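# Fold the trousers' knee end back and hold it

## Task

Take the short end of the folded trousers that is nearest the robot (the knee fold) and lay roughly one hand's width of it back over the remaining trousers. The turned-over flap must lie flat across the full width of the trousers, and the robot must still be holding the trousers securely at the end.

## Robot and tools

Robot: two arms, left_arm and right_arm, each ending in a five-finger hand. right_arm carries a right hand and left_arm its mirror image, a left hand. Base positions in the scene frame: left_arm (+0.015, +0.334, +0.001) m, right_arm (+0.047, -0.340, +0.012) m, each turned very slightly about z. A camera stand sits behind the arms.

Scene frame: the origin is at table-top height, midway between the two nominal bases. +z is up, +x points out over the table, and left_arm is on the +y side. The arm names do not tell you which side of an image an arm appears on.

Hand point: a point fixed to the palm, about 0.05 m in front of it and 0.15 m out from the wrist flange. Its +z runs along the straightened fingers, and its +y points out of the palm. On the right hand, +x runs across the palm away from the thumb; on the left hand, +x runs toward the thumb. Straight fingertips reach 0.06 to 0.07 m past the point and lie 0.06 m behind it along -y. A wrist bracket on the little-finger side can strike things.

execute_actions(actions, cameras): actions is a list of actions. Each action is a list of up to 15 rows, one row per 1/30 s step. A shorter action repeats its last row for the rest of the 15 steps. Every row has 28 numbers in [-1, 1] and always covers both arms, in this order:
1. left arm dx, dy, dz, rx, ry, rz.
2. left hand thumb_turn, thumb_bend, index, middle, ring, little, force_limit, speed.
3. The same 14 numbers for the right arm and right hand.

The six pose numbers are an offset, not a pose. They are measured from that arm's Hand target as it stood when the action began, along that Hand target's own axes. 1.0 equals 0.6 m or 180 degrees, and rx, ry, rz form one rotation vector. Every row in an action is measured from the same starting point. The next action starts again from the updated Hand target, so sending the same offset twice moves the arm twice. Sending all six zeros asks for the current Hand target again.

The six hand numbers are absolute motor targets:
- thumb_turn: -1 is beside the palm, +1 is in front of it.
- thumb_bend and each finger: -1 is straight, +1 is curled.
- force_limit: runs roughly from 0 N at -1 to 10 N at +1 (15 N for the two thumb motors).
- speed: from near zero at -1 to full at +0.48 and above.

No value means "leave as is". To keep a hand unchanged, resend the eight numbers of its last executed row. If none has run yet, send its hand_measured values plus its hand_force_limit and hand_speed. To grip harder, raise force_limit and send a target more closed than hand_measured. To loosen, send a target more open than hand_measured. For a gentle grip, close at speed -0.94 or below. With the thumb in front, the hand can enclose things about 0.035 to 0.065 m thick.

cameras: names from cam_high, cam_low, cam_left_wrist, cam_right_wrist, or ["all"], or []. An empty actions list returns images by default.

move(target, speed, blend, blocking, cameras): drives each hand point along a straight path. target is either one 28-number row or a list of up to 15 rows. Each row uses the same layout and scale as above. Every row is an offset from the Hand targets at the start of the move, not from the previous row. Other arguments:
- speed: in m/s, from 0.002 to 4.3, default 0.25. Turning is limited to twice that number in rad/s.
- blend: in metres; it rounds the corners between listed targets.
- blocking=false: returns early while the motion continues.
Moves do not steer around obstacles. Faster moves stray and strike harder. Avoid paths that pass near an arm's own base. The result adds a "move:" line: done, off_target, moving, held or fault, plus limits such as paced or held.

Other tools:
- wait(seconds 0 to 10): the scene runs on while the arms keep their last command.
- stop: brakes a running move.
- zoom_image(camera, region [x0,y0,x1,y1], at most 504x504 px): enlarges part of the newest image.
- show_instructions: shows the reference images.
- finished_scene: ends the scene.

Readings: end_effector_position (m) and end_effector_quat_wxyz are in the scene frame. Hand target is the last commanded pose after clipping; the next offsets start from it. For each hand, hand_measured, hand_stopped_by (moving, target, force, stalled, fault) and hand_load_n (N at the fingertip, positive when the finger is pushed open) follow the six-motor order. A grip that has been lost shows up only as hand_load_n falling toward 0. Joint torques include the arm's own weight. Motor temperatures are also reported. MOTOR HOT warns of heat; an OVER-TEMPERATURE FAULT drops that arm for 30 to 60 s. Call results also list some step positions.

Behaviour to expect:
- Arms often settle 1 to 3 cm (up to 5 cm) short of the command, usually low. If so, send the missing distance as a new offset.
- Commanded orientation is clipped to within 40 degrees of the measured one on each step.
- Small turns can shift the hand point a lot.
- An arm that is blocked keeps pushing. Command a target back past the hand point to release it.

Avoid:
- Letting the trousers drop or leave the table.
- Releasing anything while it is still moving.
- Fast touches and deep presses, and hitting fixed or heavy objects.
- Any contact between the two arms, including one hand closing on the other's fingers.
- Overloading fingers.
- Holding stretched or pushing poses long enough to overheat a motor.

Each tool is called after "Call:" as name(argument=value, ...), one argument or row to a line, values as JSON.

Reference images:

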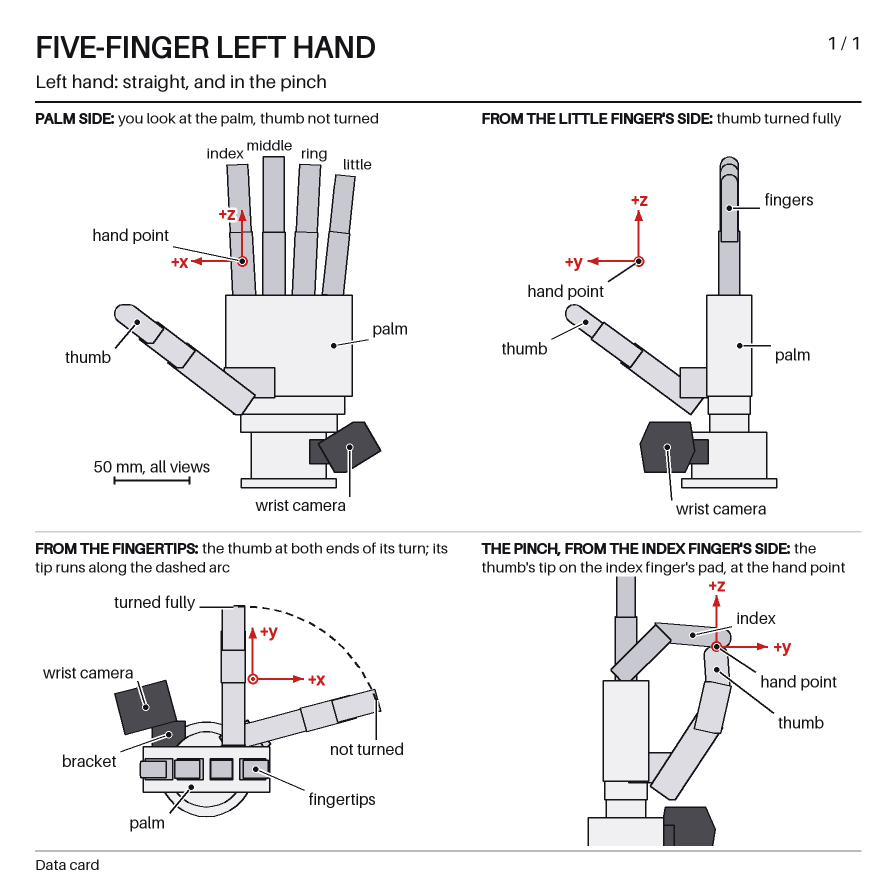

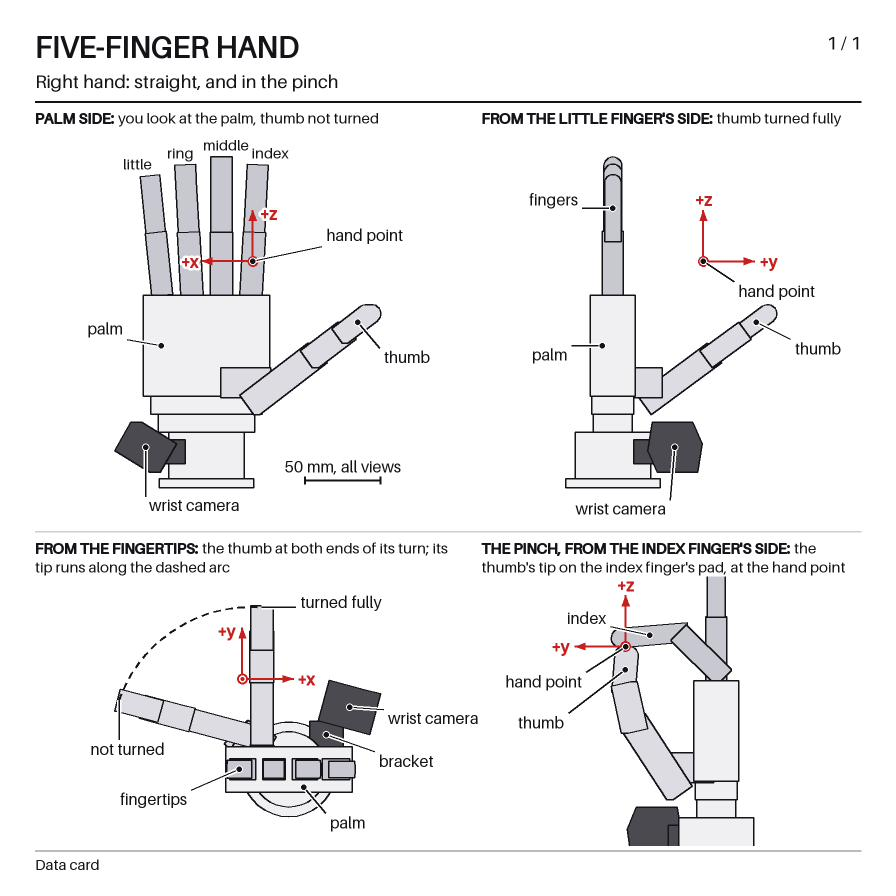

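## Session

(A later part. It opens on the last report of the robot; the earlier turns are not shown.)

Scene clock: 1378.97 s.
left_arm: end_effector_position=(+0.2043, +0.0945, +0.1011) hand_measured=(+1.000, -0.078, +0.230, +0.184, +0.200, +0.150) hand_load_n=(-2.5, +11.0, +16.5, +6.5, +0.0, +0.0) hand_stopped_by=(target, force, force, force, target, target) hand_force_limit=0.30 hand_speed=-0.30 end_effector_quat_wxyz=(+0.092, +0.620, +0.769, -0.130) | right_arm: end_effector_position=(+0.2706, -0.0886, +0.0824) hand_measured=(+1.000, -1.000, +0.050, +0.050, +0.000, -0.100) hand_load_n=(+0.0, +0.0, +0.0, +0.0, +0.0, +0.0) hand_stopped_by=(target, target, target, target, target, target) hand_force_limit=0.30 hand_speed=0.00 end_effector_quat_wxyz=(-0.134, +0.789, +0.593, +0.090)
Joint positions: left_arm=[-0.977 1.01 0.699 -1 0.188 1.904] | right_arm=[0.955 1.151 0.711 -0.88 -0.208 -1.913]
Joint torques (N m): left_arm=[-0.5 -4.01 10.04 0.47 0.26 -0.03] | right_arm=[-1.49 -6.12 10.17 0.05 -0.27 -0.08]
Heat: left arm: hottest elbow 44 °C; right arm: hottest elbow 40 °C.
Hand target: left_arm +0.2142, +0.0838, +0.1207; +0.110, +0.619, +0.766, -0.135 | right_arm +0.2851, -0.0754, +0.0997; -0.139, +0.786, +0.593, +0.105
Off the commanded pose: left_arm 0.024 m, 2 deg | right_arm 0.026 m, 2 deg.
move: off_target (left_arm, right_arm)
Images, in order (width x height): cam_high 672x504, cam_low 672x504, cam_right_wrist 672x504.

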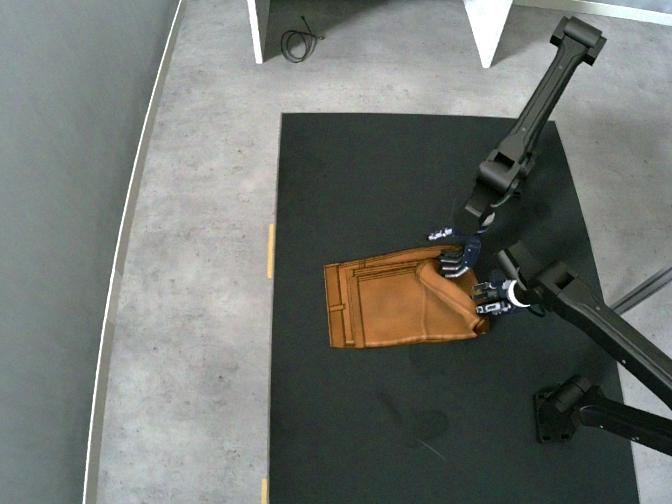

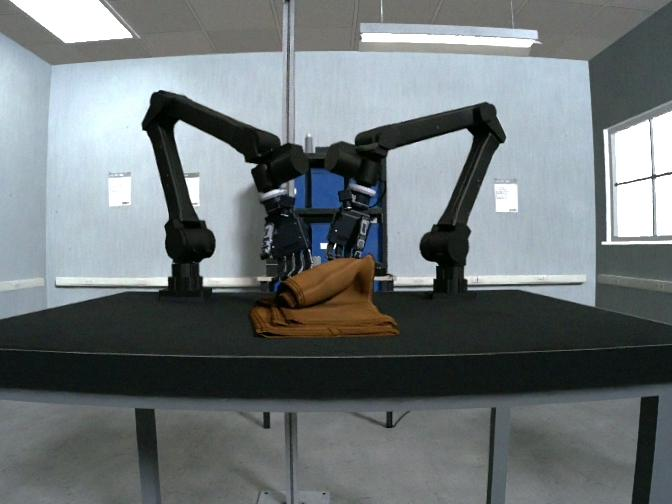

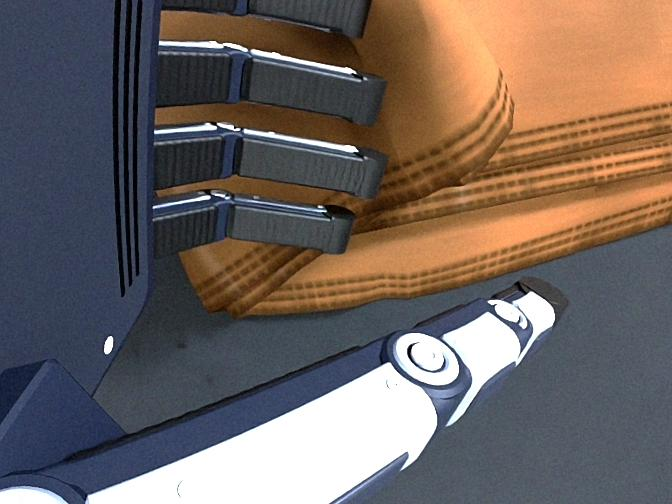

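Call:
move(
  target=[
    [0,0,0,0,0,0,1,0.15,0.25,0.25,0.2,0.15,0.3,-0.3,-0.0385,-0.0796,-0.0133,0,0,0,1,-1,0.05,0.05,0.0,-0.1,0.3,0],
    [0,0,0,0,0,0,1,0.15,0.25,0.25,0.2,0.15,0.3,-0.3,-0.0621,-0.1946,-0.0359,0,0,-0.033,1,-1,0.05,0.05,0.0,-0.1,0.3,0],
    [-0.0078,0.0137,-0.0345,0,0,0,1,0.15,0.25,0.25,0.2,0.15,0.3,-0.3,-0.0621,-0.1946,-0.0359,0,0,-0.033,1,-1,0.05,0.05,0.0,-0.1,0.3,0],
  ],
  speed=0.1,
  cameras=["all"],
)

Call:
zoom_image(
  camera="cam_low",
  region=[220, 200, 430, 350],
)

Call:
zoom_image(
  camera="cam_high",
  region=[400, 200, 600, 380],
)

Scene clock: 1406.57 s.
left_arm: end_effector_position=(+0.2137, +0.0980, +0.1205) hand_measured=(+1.000, -0.078, +0.230, +0.184, +0.200, +0.150) hand_load_n=(-2.0, +11.0, +16.5, +6.5, +0.0, +0.0) hand_stopped_by=(target, force, force, force, target, target) hand_force_limit=0.30 hand_speed=-0.30 end_effector_quat_wxyz=(+0.090, +0.619, +0.770, -0.130) | right_arm: end_effector_position=(+0.1649, -0.0856, +0.1149) hand_measured=(+1.000, -1.000, +0.050, +0.050, +0.000, -0.100) hand_load_n=(+0.5, +0.0, +0.0, +0.0, +0.0, +0.5) hand_stopped_by=(target, target, target, target, target, target) hand_force_limit=0.30 hand_speed=0.00 end_effector_quat_wxyz=(-0.132, +0.753, +0.635, +0.111)
Joint positions: left_arm=[-0.939 1.003 0.748 -1.066 0.198 1.939] | right_arm=[1.333 0.911 0.639 -0.965 -0.092 -1.656]
Joint torques (N m): left_arm=[-0.5 -4.13 10.14 0.49 0.26 0.02] | right_arm=[0.26 -5.19 7.38 0.23 0 0.11]
Heat: left arm: hottest elbow 45 °C; right arm: hottest elbow 38 °C.
Hand target: left_arm +0.2233, +0.0883, +0.1411; +0.110, +0.619, +0.766, -0.135 | right_arm +0.1626, -0.0863, +0.1186; -0.133, +0.754, +0.633, +0.112
Off the commanded pose: left_arm 0.025 m, 2 deg | right_arm 0.004 m, 0 deg.
move: off_target (left_arm)

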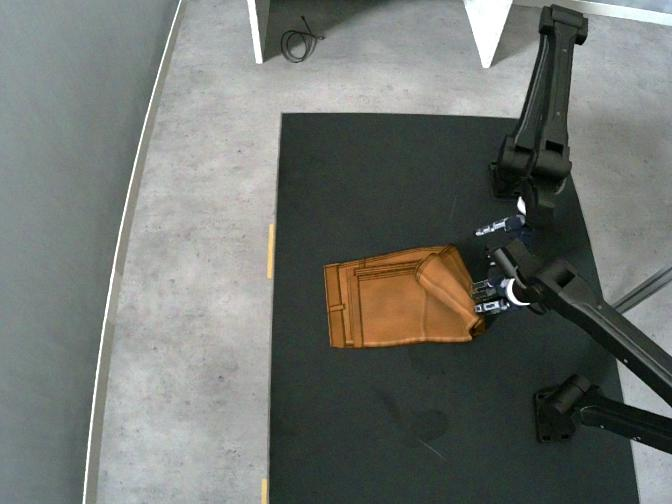

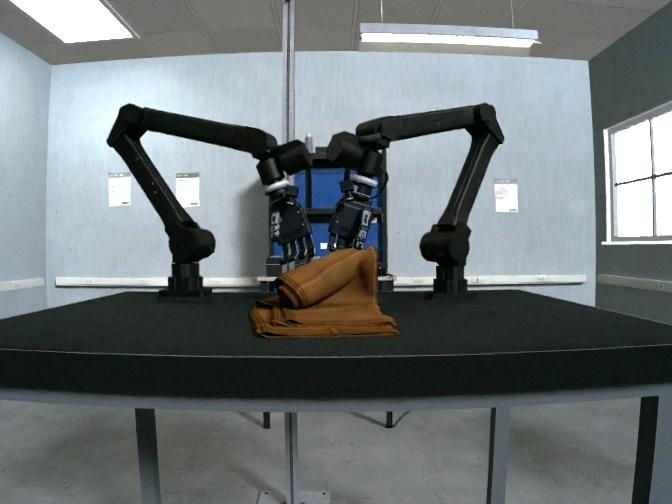

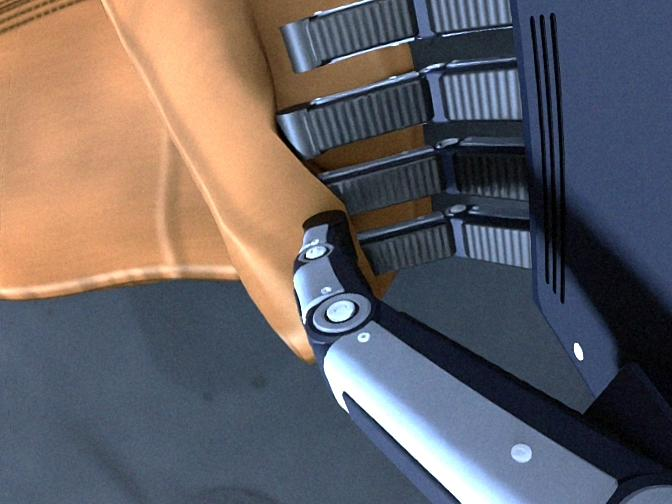

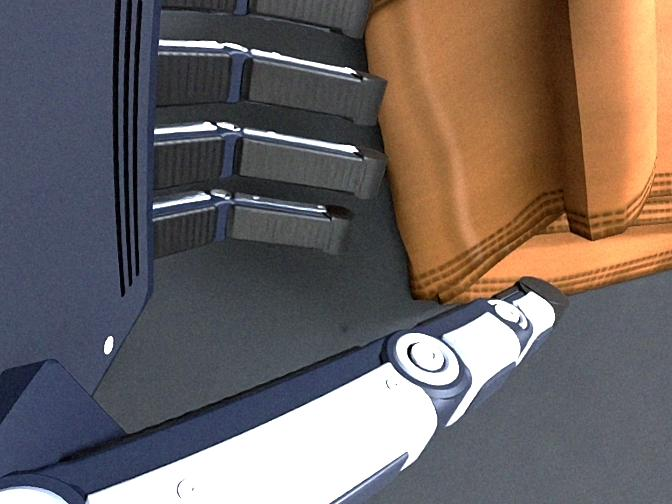

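Scaled by 2.400 from the camera's 672x504 image, which has a finer 960x720 frame.

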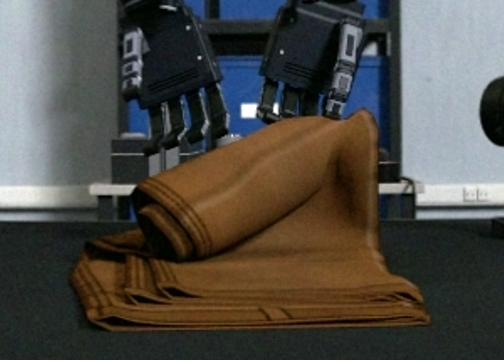

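Scaled by 2.520 from the camera's 672x504 image, which has a finer 960x720 frame.

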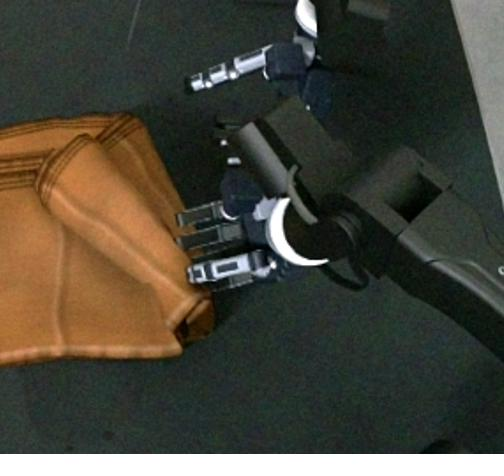

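Call:
move(
  target=[
    [-0.0112,-0.0024,-0.0313,0,0,0,1,0.15,0.25,0.25,0.2,0.15,0.3,-0.3,0,0,0,0,0,0,1,-1,0.05,0.05,0.0,-0.1,0.3,0],
  ],
  speed=0.1,
  cameras=["all"],
)

Call:
zoom_image(
  camera="cam_low",
  region=[220, 200, 430, 350],
)

Scene clock: 1439.67 s.
left_arm: end_effector_position=(+0.2136, +0.0980, +0.1385) hand_measured=(+1.000, -0.078, +0.230, +0.184, +0.200, +0.150) hand_load_n=(-2.0, +10.5, +16.5, +6.5, +0.0, +0.0) hand_stopped_by=(target, force, force, force, target, target) hand_force_limit=0.30 hand_speed=-0.30 end_effector_quat_wxyz=(+0.088, +0.619, +0.770, -0.129) | right_arm: end_effector_position=(+0.1649, -0.0856, +0.1149) hand_measured=(+1.000, -1.000, +0.050, +0.050, +0.000, -0.100) hand_load_n=(+0.0, +0.0, +0.5, +0.0, +0.0, +0.0) hand_stopped_by=(target, target, target, target, target, target) hand_force_limit=0.30 hand_speed=0.00 end_effector_quat_wxyz=(-0.132, +0.753, +0.635, +0.111)
Joint positions: left_arm=[-0.939 0.993 0.792 -1.124 0.198 1.94] | right_arm=[1.333 0.911 0.639 -0.965 -0.092 -1.656]
Joint torques (N m): left_arm=[-0.73 -4.89 10.4 0.51 0.31 0.06] | right_arm=[0.21 -5.19 7.39 0.24 0.01 0.11]
Heat: left arm: hottest elbow 46 °C; right arm: hottest elbow 37 °C.
Hand target: left_arm +0.2233, +0.0882, +0.1612; +0.110, +0.619, +0.766, -0.135 | right_arm +0.1626, -0.0863, +0.1186; -0.133, +0.754, +0.633, +0.112
Off the commanded pose: left_arm 0.026 m, 3 deg | right_arm 0.004 m, 0 deg.
move: off_target (left_arm)

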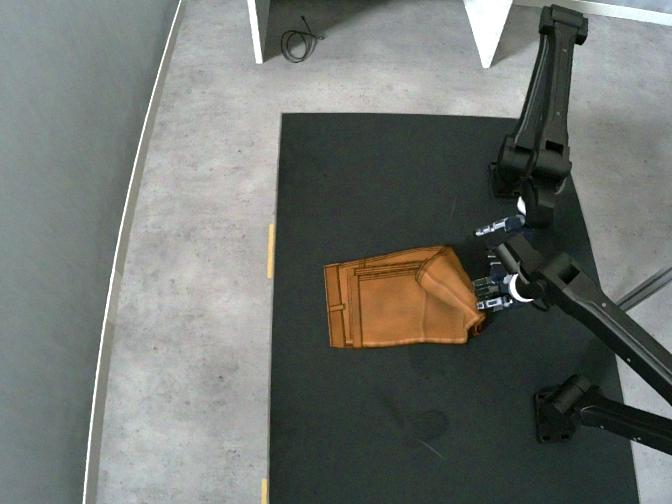

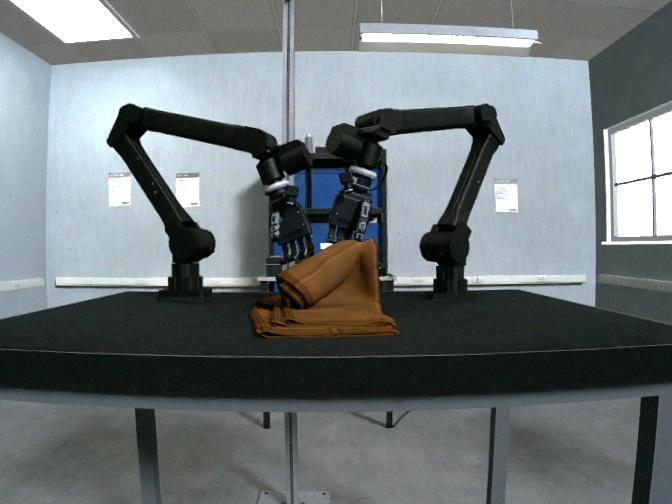

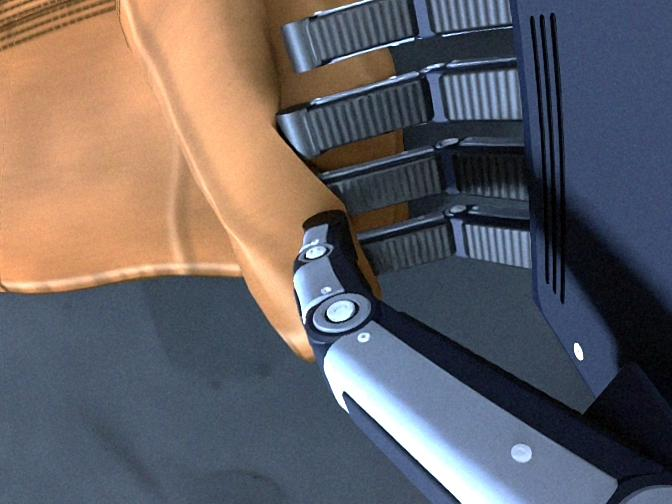

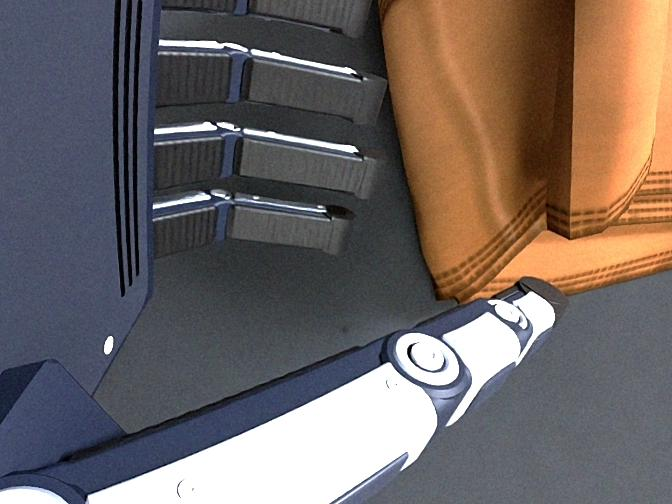

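Scaled by 2.400 from the camera's 672x504 image, which has a finer 960x720 frame.

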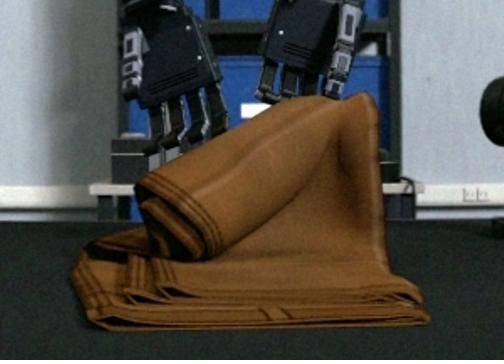

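Call:
move(
  target=[
    [0.0375,-0.117,0.0332,0.104,0.038,0.003,1,0.15,0.25,0.25,0.2,0.15,0.3,-0.3,-0.0517,-0.0925,-0.0747,0,0,0,1,-1,0.05,0.05,0.0,-0.1,0.3,0],
    [0.0862,-0.217,0.1203,0.2082,0.0757,0.0064,1,0.15,0.25,0.25,0.2,0.15,0.3,-0.3,-0.0517,-0.0925,-0.0747,0,0,0,1,-1,0.05,0.05,0.0,-0.1,0.3,0],
  ],
  speed=0.1,
  blend=[0.02, 0],
  cameras=["all"],
)

Call:
zoom_image(
  camera="cam_low",
  region=[220, 200, 430, 350],
)

Scene clock: 1480.47 s.
left_arm: end_effector_position=(+0.0868, +0.0852, +0.0886) hand_measured=(+1.000, -0.078, +0.230, +0.184, +0.200, +0.150) hand_load_n=(-2.0, +10.5, +16.5, +5.0, +0.0, +0.0) hand_stopped_by=(target, force, force, force, target, target) hand_force_limit=0.30 hand_speed=-0.30 end_effector_quat_wxyz=(-0.172, +0.630, +0.700, -0.290) | right_arm: end_effector_position=(+0.1055, -0.1247, +0.1435) hand_measured=(+1.000, -1.000, +0.050, +0.050, +0.000, -0.100) hand_load_n=(+0.0, +0.0, +0.5, +0.0, +0.0, +0.0) hand_stopped_by=(target, target, target, target, target, target) hand_force_limit=0.30 hand_speed=0.00 end_effector_quat_wxyz=(-0.125, +0.756, +0.633, +0.106)
Joint positions: left_arm=[-1.008 1.208 0.784 -1.337 0.664 2.072] | right_arm=[1.586 0.737 0.639 -1.143 -0.005 -1.413]
Joint torques (N m): left_arm=[-1.73 -4.37 5.82 0.32 0.64 -0.04] | right_arm=[0.85 -3.43 8.66 0.2 0.08 0.11]
Heat: left arm: hottest elbow 42 °C; right arm: hottest elbow 37 °C.
Hand target: left_arm +0.0851, +0.0853, +0.0853; -0.183, +0.640, +0.683, -0.299 | right_arm +0.1026, -0.1214, +0.1535; -0.133, +0.754, +0.633, +0.112
Off the commanded pose: left_arm 0.004 m, 3 deg | right_arm 0.011 m, 1 deg.
joint sent to its limit (left arm) — joint 6 (wrist roll), upper limit. The joint targets still meet the commanded pose.
move: off_target (left_arm, right_arm)

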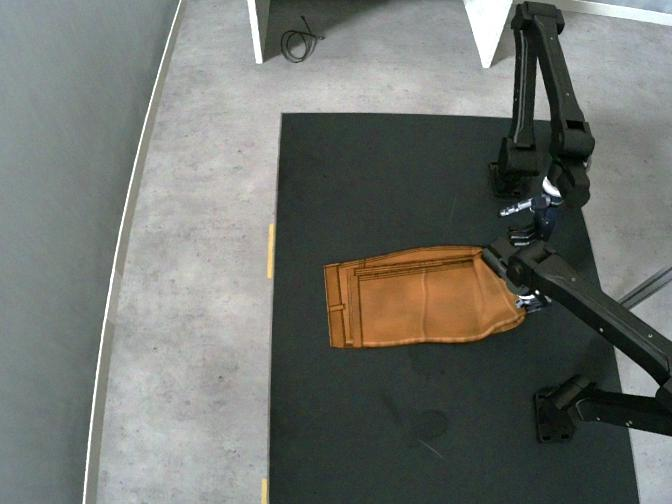

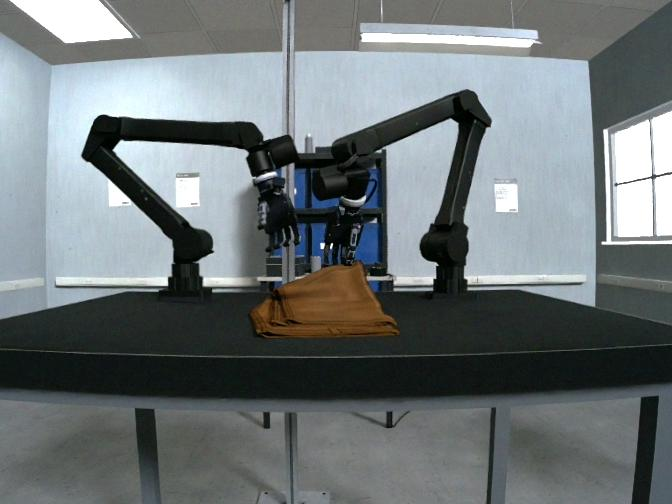

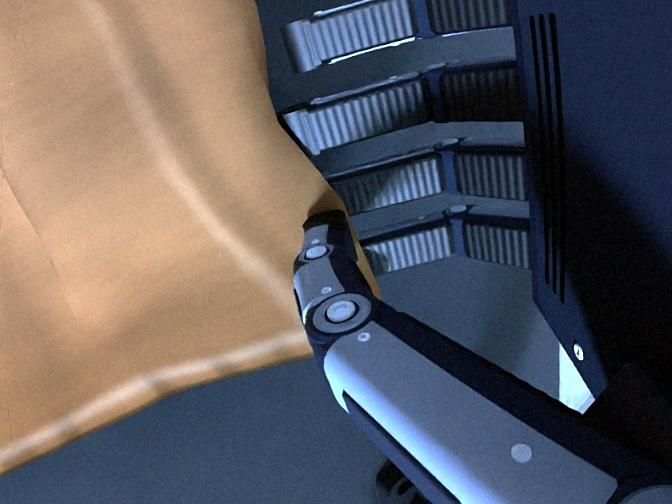

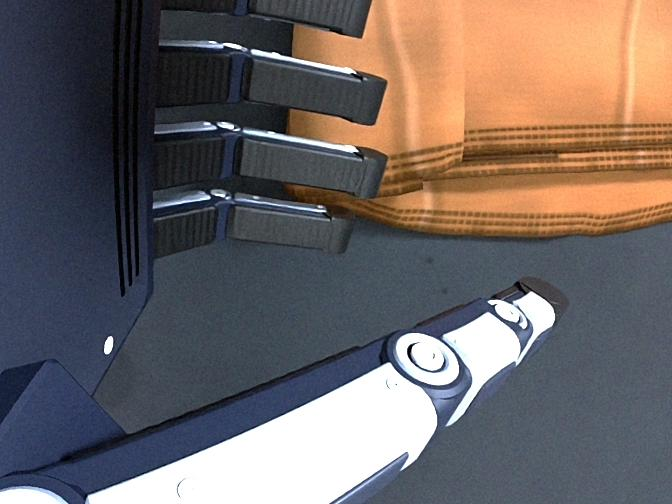

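Scaled by 2.400 from the camera's 672x504 image, which has a finer 960x720 frame.

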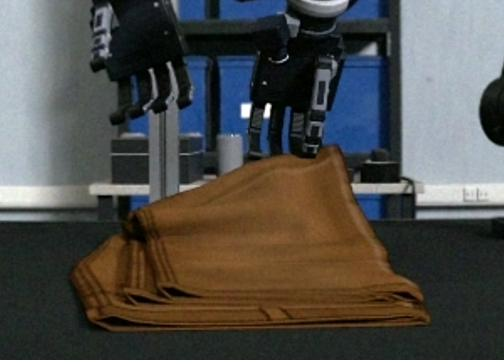

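Call:
zoom_image(
  camera="cam_right_wrist",
  region=[220, 0, 672, 340],
)

Call:
zoom_image(
  camera="cam_high",
  region=[400, 200, 600, 380],
)

Scaled by 1.115 from the camera's 672x504 image, which has a finer 960x720 frame.

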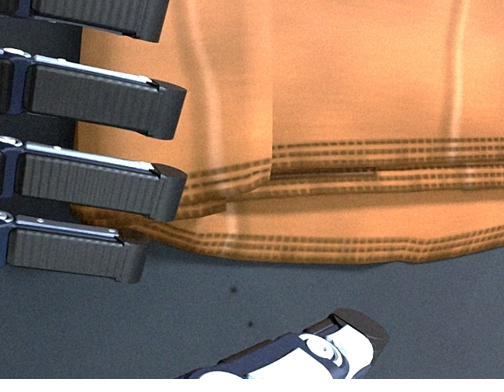

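Scaled by 2.520 from the camera's 672x504 image, which has a finer 960x720 frame.

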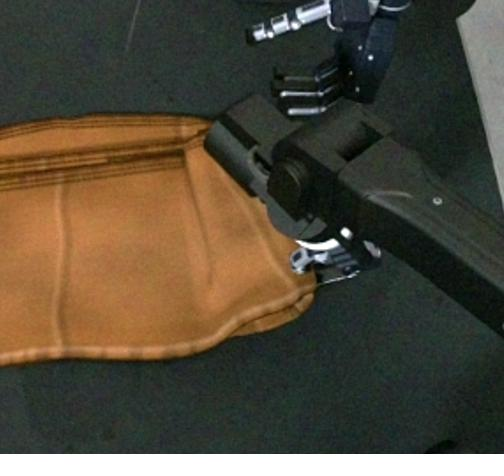

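Call:
move(
  target=[
    [-0.0282,0.0395,-0.1393,-0.1012,-0.0657,-0.0367,1,0.15,0.25,0.25,0.2,0.15,0.3,-0.3,0,0,0,0,0,0,1,-1,0.05,0.05,0.0,-0.1,0.3,0],
  ],
  speed=0.08,
  cameras=["all"],
)

Call:
zoom_image(
  camera="cam_low",
  region=[220, 200, 430, 350],
)

Call:
zoom_image(
  camera="cam_high",
  region=[400, 200, 600, 380],
)

Scene clock: 1522.57 s.
left_arm: end_effector_position=(+0.1443, +0.0974, +0.1168) hand_measured=(+1.000, -0.078, +0.230, +0.184, +0.200, +0.150) hand_load_n=(-2.0, +10.5, +16.5, +5.5, +0.0, +0.0) hand_stopped_by=(target, force, force, force, target, target) hand_force_limit=0.30 hand_speed=-0.30 end_effector_quat_wxyz=(-0.055, +0.589, +0.772, -0.233) | right_arm: end_effector_position=(+0.1055, -0.1247, +0.1435) hand_measured=(+1.000, -1.000, +0.050, +0.050, +0.000, -0.100) hand_load_n=(+0.0, +0.0, +0.0, +0.0, +0.0, +0.0) hand_stopped_by=(target, target, target, target, target, target) hand_force_limit=0.30 hand_speed=0.00 end_effector_quat_wxyz=(-0.125, +0.756, +0.633, +0.106)
Joint positions: left_arm=[-0.934 1.065 0.795 -1.263 0.482 1.91] | right_arm=[1.586 0.737 0.639 -1.143 -0.005 -1.413]
Joint torques (N m): left_arm=[-0.56 -4.84 9.88 1.1 0.41 -0.12] | right_arm=[0.85 -3.37 8.69 0.24 0.08 0.11]
Motor temperatures (°C): left_arm=[19 20 38 17 21 18] | right_arm=[18 24 38 20 18 16]
Heat: left arm: hottest elbow 38 °C; right arm: hottest elbow 38 °C.
Hand target: left_arm +0.1581, +0.0833, +0.1352; -0.026, +0.587, +0.773, -0.240 | right_arm +0.1026, -0.1214, +0.1535; -0.133, +0.754, +0.633, +0.112
Off the commanded pose: left_arm 0.027 m, 3 deg | right_arm 0.011 m, 1 deg.
move: off_target (left_arm, right_arm)

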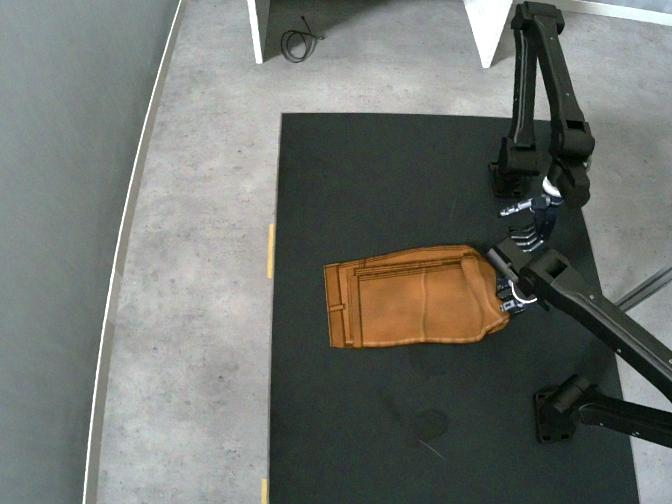

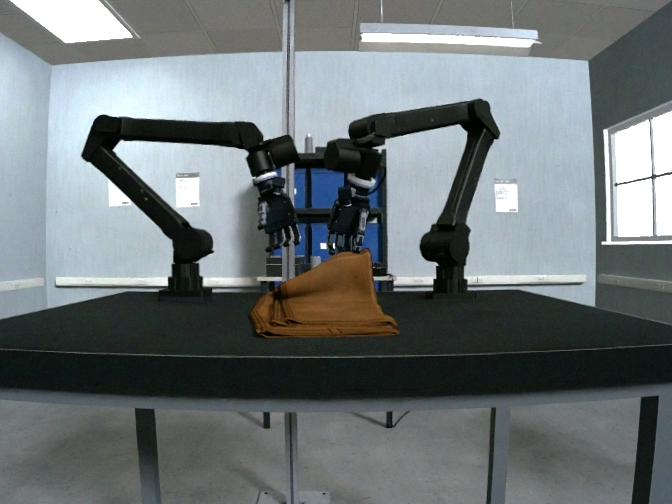

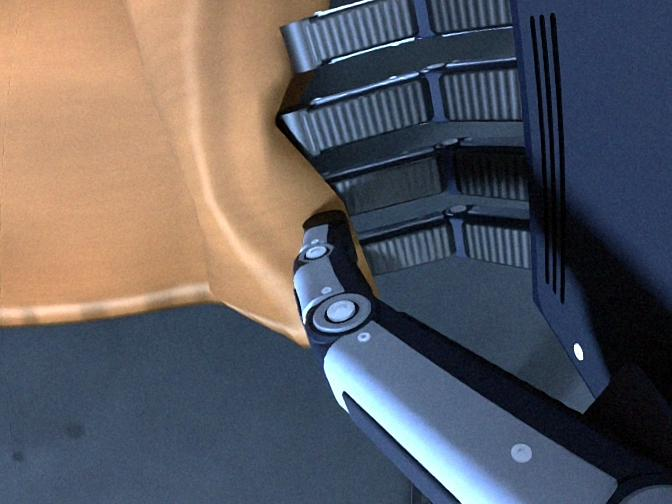

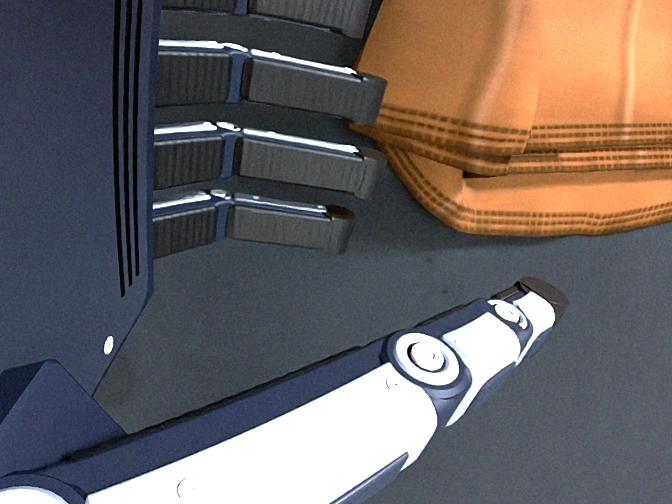

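Scaled by 2.400 from the camera's 672x504 image, which has a finer 960x720 frame.

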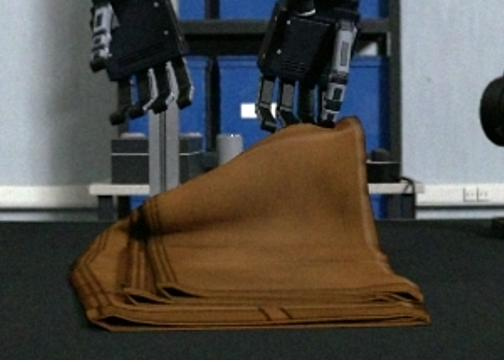

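Scaled by 2.520 from the camera's 672x504 image, which has a finer 960x720 frame.

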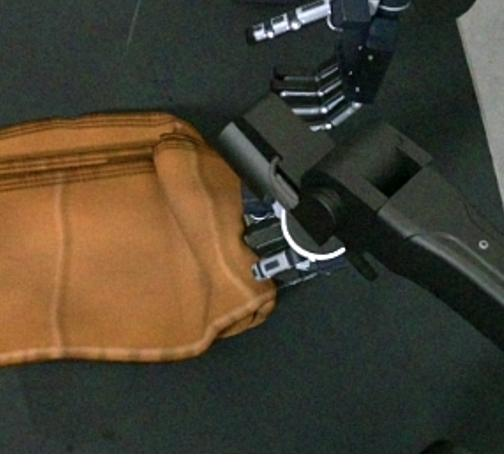

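Call:
move(
  target=[
    [0.0795,-0.0743,0.1633,0.1012,0.0657,0.0367,1,0.15,0.25,0.25,0.2,0.15,0.3,-0.3,-0.04,-0.08,0.02,0.1555,0.0107,-0.0492,1,-0.5,-0.2,-0.3,-0.45,-0.5,0.2,0],
    [0.0795,-0.0743,0.1633,0.1012,0.0657,0.0367,1,0.15,0.25,0.25,0.2,0.15,0.3,-0.3,-0.0322,-0.0597,0.1137,0.1555,0.0107,-0.0492,1,-0.5,-0.2,-0.3,-0.45,-0.5,0.2,0],
  ],
  speed=0.1,
  cameras=["all"],
)

Call:
zoom_image(
  camera="cam_right_wrist",
  region=[220, 0, 672, 340],
)

Scene clock: 1562.53 s.
left_arm: end_effector_position=(+0.0734, +0.0854, +0.0590) hand_measured=(+1.000, -0.078, +0.230, +0.184, +0.200, +0.150) hand_load_n=(-2.0, +10.5, +16.5, +5.5, +0.0, +0.0) hand_stopped_by=(target, force, force, force, target, target) hand_force_limit=0.30 hand_speed=-0.30 end_effector_quat_wxyz=(-0.180, +0.635, +0.690, -0.298) | right_arm: end_effector_position=(+0.0596, -0.1169, +0.0826) hand_measured=(+1.000, -0.500, -0.200, -0.300, -0.450, -0.500) hand_load_n=(+0.0, +0.0, +0.0, +0.0, +0.0, +0.0) hand_stopped_by=(target, target, target, target, target, target) hand_force_limit=0.20 hand_speed=0.00 end_effector_quat_wxyz=(-0.308, +0.649, +0.695, -0.032)
Joint positions: left_arm=[-1.036 1.241 0.718 -1.242 0.688 2.071] | right_arm=[1.319 0.762 0.487 -1.044 -0.583 -1.848]
Joint torques (N m): left_arm=[-2.02 -4.42 5.49 0.55 0.65 0.02] | right_arm=[-1.73 -1.85 7.41 1.2 -0.57 -0.08]
Heat: left arm: hottest elbow 40 °C; right arm: hottest elbow 39 °C.
Hand target: left_arm +0.0720, +0.0850, +0.0550; -0.183, +0.640, +0.683, -0.299 | right_arm +0.0640, -0.1101, +0.0850; -0.313, +0.647, +0.695, -0.022
Off the commanded pose: left_arm 0.004 m, 1 deg | right_arm 0.008 m, 1 deg.
joint sent to its limit (left arm) — joint 6 (wrist roll), upper limit. The joint targets still meet the commanded pose.
move: done

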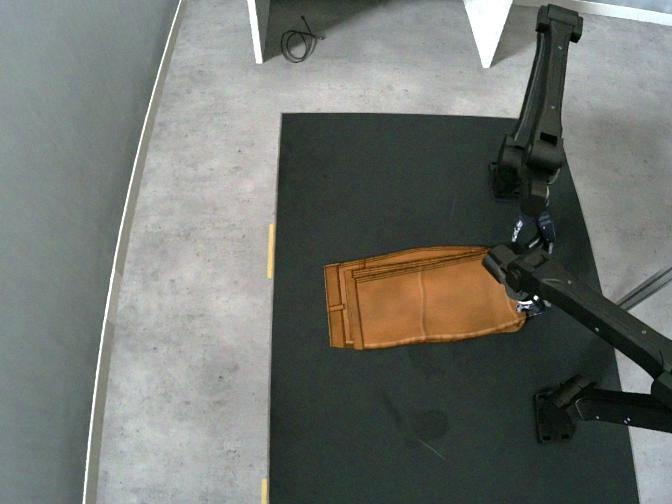

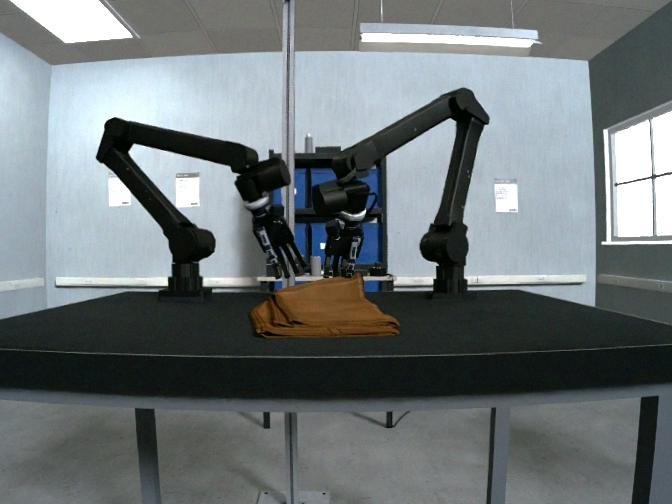

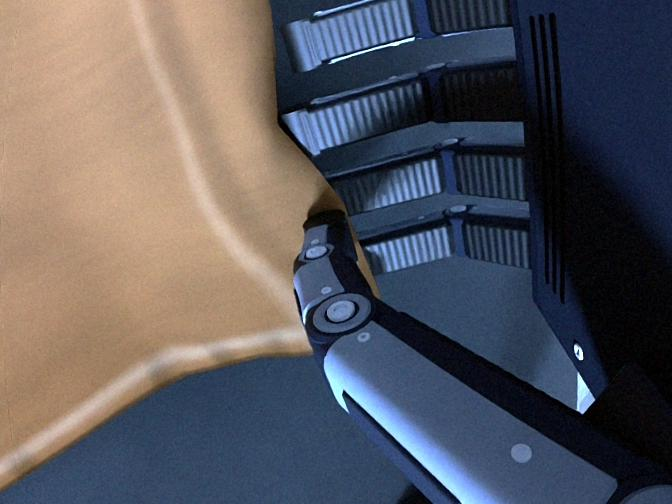

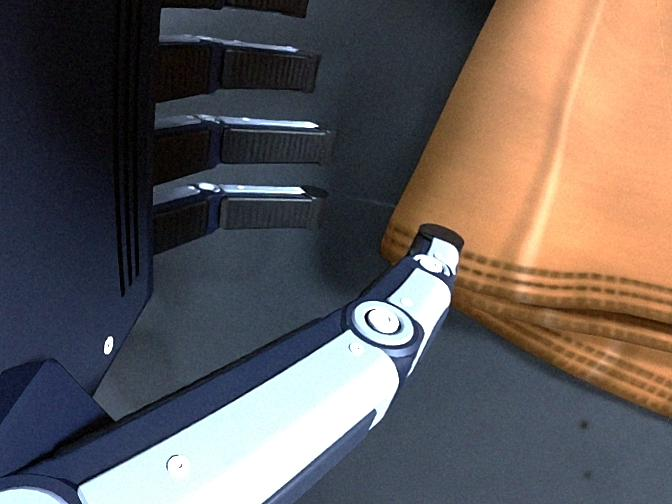

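Scaled by 1.115 from the camera's 672x504 image, which has a finer 960x720 frame.

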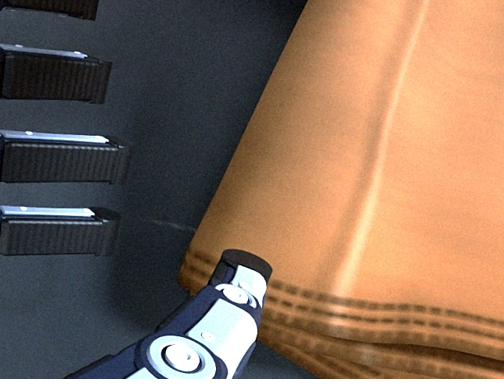

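Call:
move(
  target=[
    [0,0,0,0,0,0,1,0.15,0.25,0.25,0.2,0.15,0.3,-0.3,-0.0098,0.033,0.0767,0,0,0,1,-0.5,-0.2,-0.3,-0.45,-0.5,0.2,0],
    [0,0,0,0,0,0,1,0.15,0.25,0.25,0.2,0.15,0.3,-0.3,-0.0128,0.0638,0.0708,0,0,0,1,-0.5,-0.2,-0.3,-0.45,-0.5,0.2,0],
    [0,0,0,0,0,0,1,0.15,0.25,0.25,0.2,0.15,0.3,-0.3,-0.0128,0.0638,0.0708,0,0,0,1,-0.2,0,-0.05,-0.15,-0.25,0.2,-0.2],
  ],
  speed=0.08,
  cameras=["cam_right_wrist","cam_low"],
)

Call:
zoom_image(
  camera="cam_right_wrist",
  region=[160, 0, 600, 340],
)

Scene clock: 1581.17 s.
left_arm: end_effector_position=(+0.0734, +0.0854, +0.0590) hand_measured=(+1.000, -0.078, +0.230, +0.184, +0.200, +0.150) hand_load_n=(-2.5, +10.5, +16.5, +5.5, +0.5, +0.0) hand_stopped_by=(target, force, force, force, target, target) hand_force_limit=0.30 hand_speed=-0.30 end_effector_quat_wxyz=(-0.180, +0.635, +0.689, -0.298) | right_arm: end_effector_position=(+0.0722, -0.1006, +0.0281) hand_measured=(+1.000, -0.200, +0.000, -0.050, -0.150, -0.250) hand_load_n=(+0.0, +0.5, +0.0, +0.5, +0.0, +0.0) hand_stopped_by=(target, target, target, target, target, target) hand_force_limit=0.20 hand_speed=-0.20 end_effector_quat_wxyz=(-0.312, +0.647, +0.695, -0.029)
Joint positions: left_arm=[-1.036 1.241 0.718 -1.242 0.688 2.072] | right_arm=[1.276 0.933 0.404 -0.807 -0.599 -1.899]
Joint torques (N m): left_arm=[-1.67 -4.31 5.41 0.68 0.67 -0.04] | right_arm=[-1.73 -2.61 7.21 0.58 -0.4 -0.11]
Heat: left arm: hottest elbow 37 °C; right arm: hottest elbow 37 °C.
Hand target: left_arm +0.0720, +0.0850, +0.0550; -0.183, +0.640, +0.683, -0.299 | right_arm +0.0779, -0.0950, +0.0311; -0.313, +0.647, +0.695, -0.022
Off the commanded pose: left_arm 0.004 m, 1 deg | right_arm 0.009 m, 1 deg.
joint sent to its limit (left arm) — joint 6 (wrist roll), upper limit. The joint targets still meet the commanded pose.
move: done
Images, in order (width x height): cam_low 672x504, cam_right_wrist 672x504.

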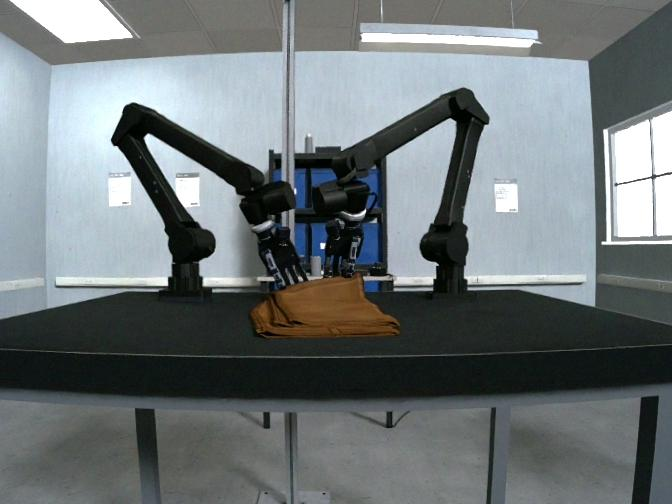

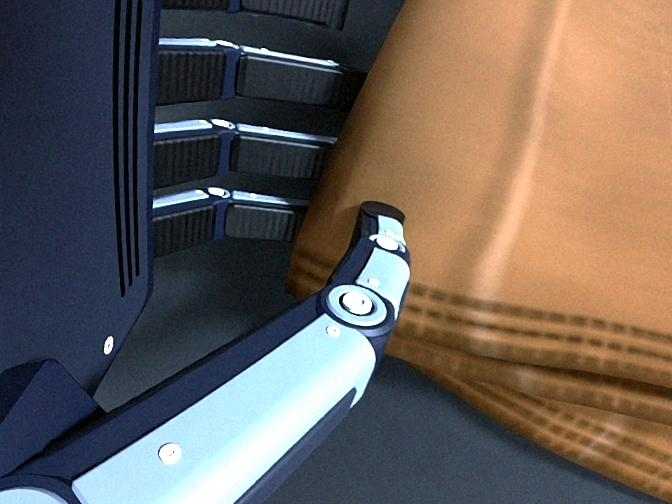

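Scaled by 1.145 from the camera's 672x504 image, which has a finer 960x720 frame.

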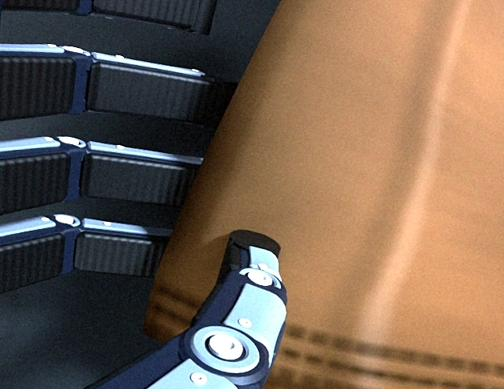

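Call:
move(
  target=[
    [0,0,0,0,0,0,1,0.15,0.25,0.25,0.2,0.15,0.3,-0.3,0,0,0,0,0,0,1,0.15,0.25,0.22,0.15,0.1,0.3,-0.3],
    [-0.0033,-0.0161,-0.0189,0,0,0,1,0.15,0.25,0.25,0.2,0.15,0.3,-0.3,0.0173,-0.0323,-0.0462,0,0,0,1,0.15,0.25,0.22,0.15,0.1,0.3,-0.3],
  ],
  speed=0.08,
  cameras=["cam_right_wrist","cam_left_wrist","cam_low"],
)

Scene clock: 1596.23 s.
left_arm: end_effector_position=(+0.0708, +0.0875, +0.0623) hand_measured=(+1.000, -0.078, +0.230, +0.184, +0.200, +0.150) hand_load_n=(-3.0, +10.5, +16.0, +5.5, +0.0, +0.0) hand_stopped_by=(target, force, force, force, target, target) hand_force_limit=0.30 hand_speed=-0.30 end_effector_quat_wxyz=(-0.182, +0.635, +0.688, -0.300) | right_arm: end_effector_position=(+0.0700, -0.1085, +0.0494) hand_measured=(+1.000, -0.078, +0.182, +0.176, +0.150, +0.100) hand_load_n=(-0.5, +11.0, +9.5, +16.0, +1.0, +0.0) hand_stopped_by=(target, force, force, force, target, target) hand_force_limit=0.30 hand_speed=-0.30 end_effector_quat_wxyz=(-0.310, +0.647, +0.696, -0.031)
Joint positions: left_arm=[-1.037 1.231 0.718 -1.258 0.693 2.076] | right_arm=[1.276 0.862 0.436 -0.919 -0.596 -1.903]
Joint torques (N m): left_arm=[-1.2 -6.18 7.28 -0.72 0.46 -0.08] | right_arm=[-0.62 -3.6 9.35 -0.54 -0.38 0.08]
Heat: left arm: hottest elbow 35 °C; right arm: hottest elbow 38 °C.
Hand target: left_arm +0.0720, +0.0850, +0.0701; -0.183, +0.640, +0.683, -0.299 | right_arm +0.0739, -0.0991, +0.0660; -0.313, +0.647, +0.695, -0.022
Off the commanded pose: left_arm 0.008 m, 1 deg | right_arm 0.019 m, 1 deg.
joint sent to its limit (left arm) — joint 6 (wrist roll), upper limit. The joint targets still meet the commanded pose.
move: off_target (right_arm)
Images, in order (width x height): cam_low 672x504, cam_left_wrist 672x504, cam_right_wrist 672x504.

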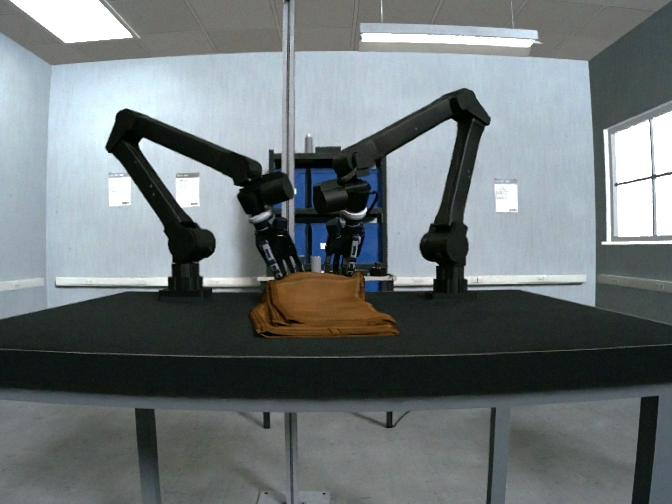

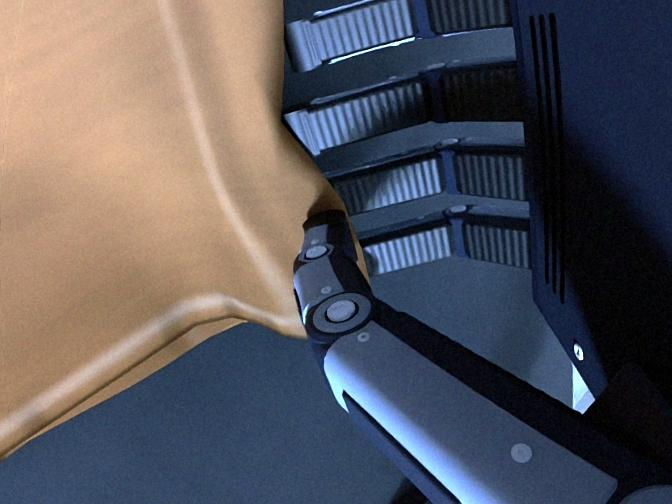

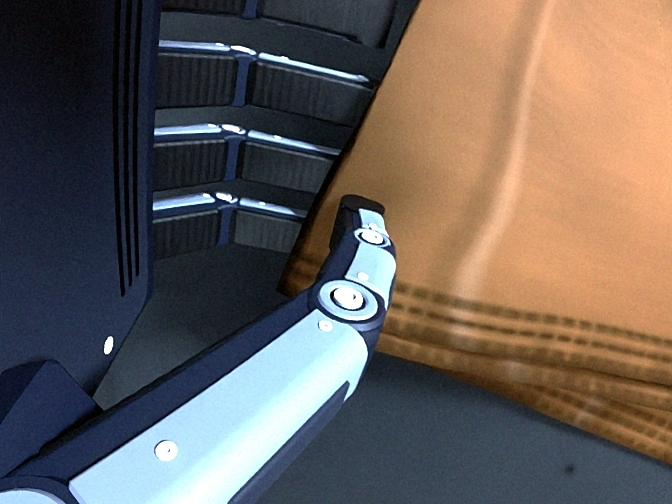

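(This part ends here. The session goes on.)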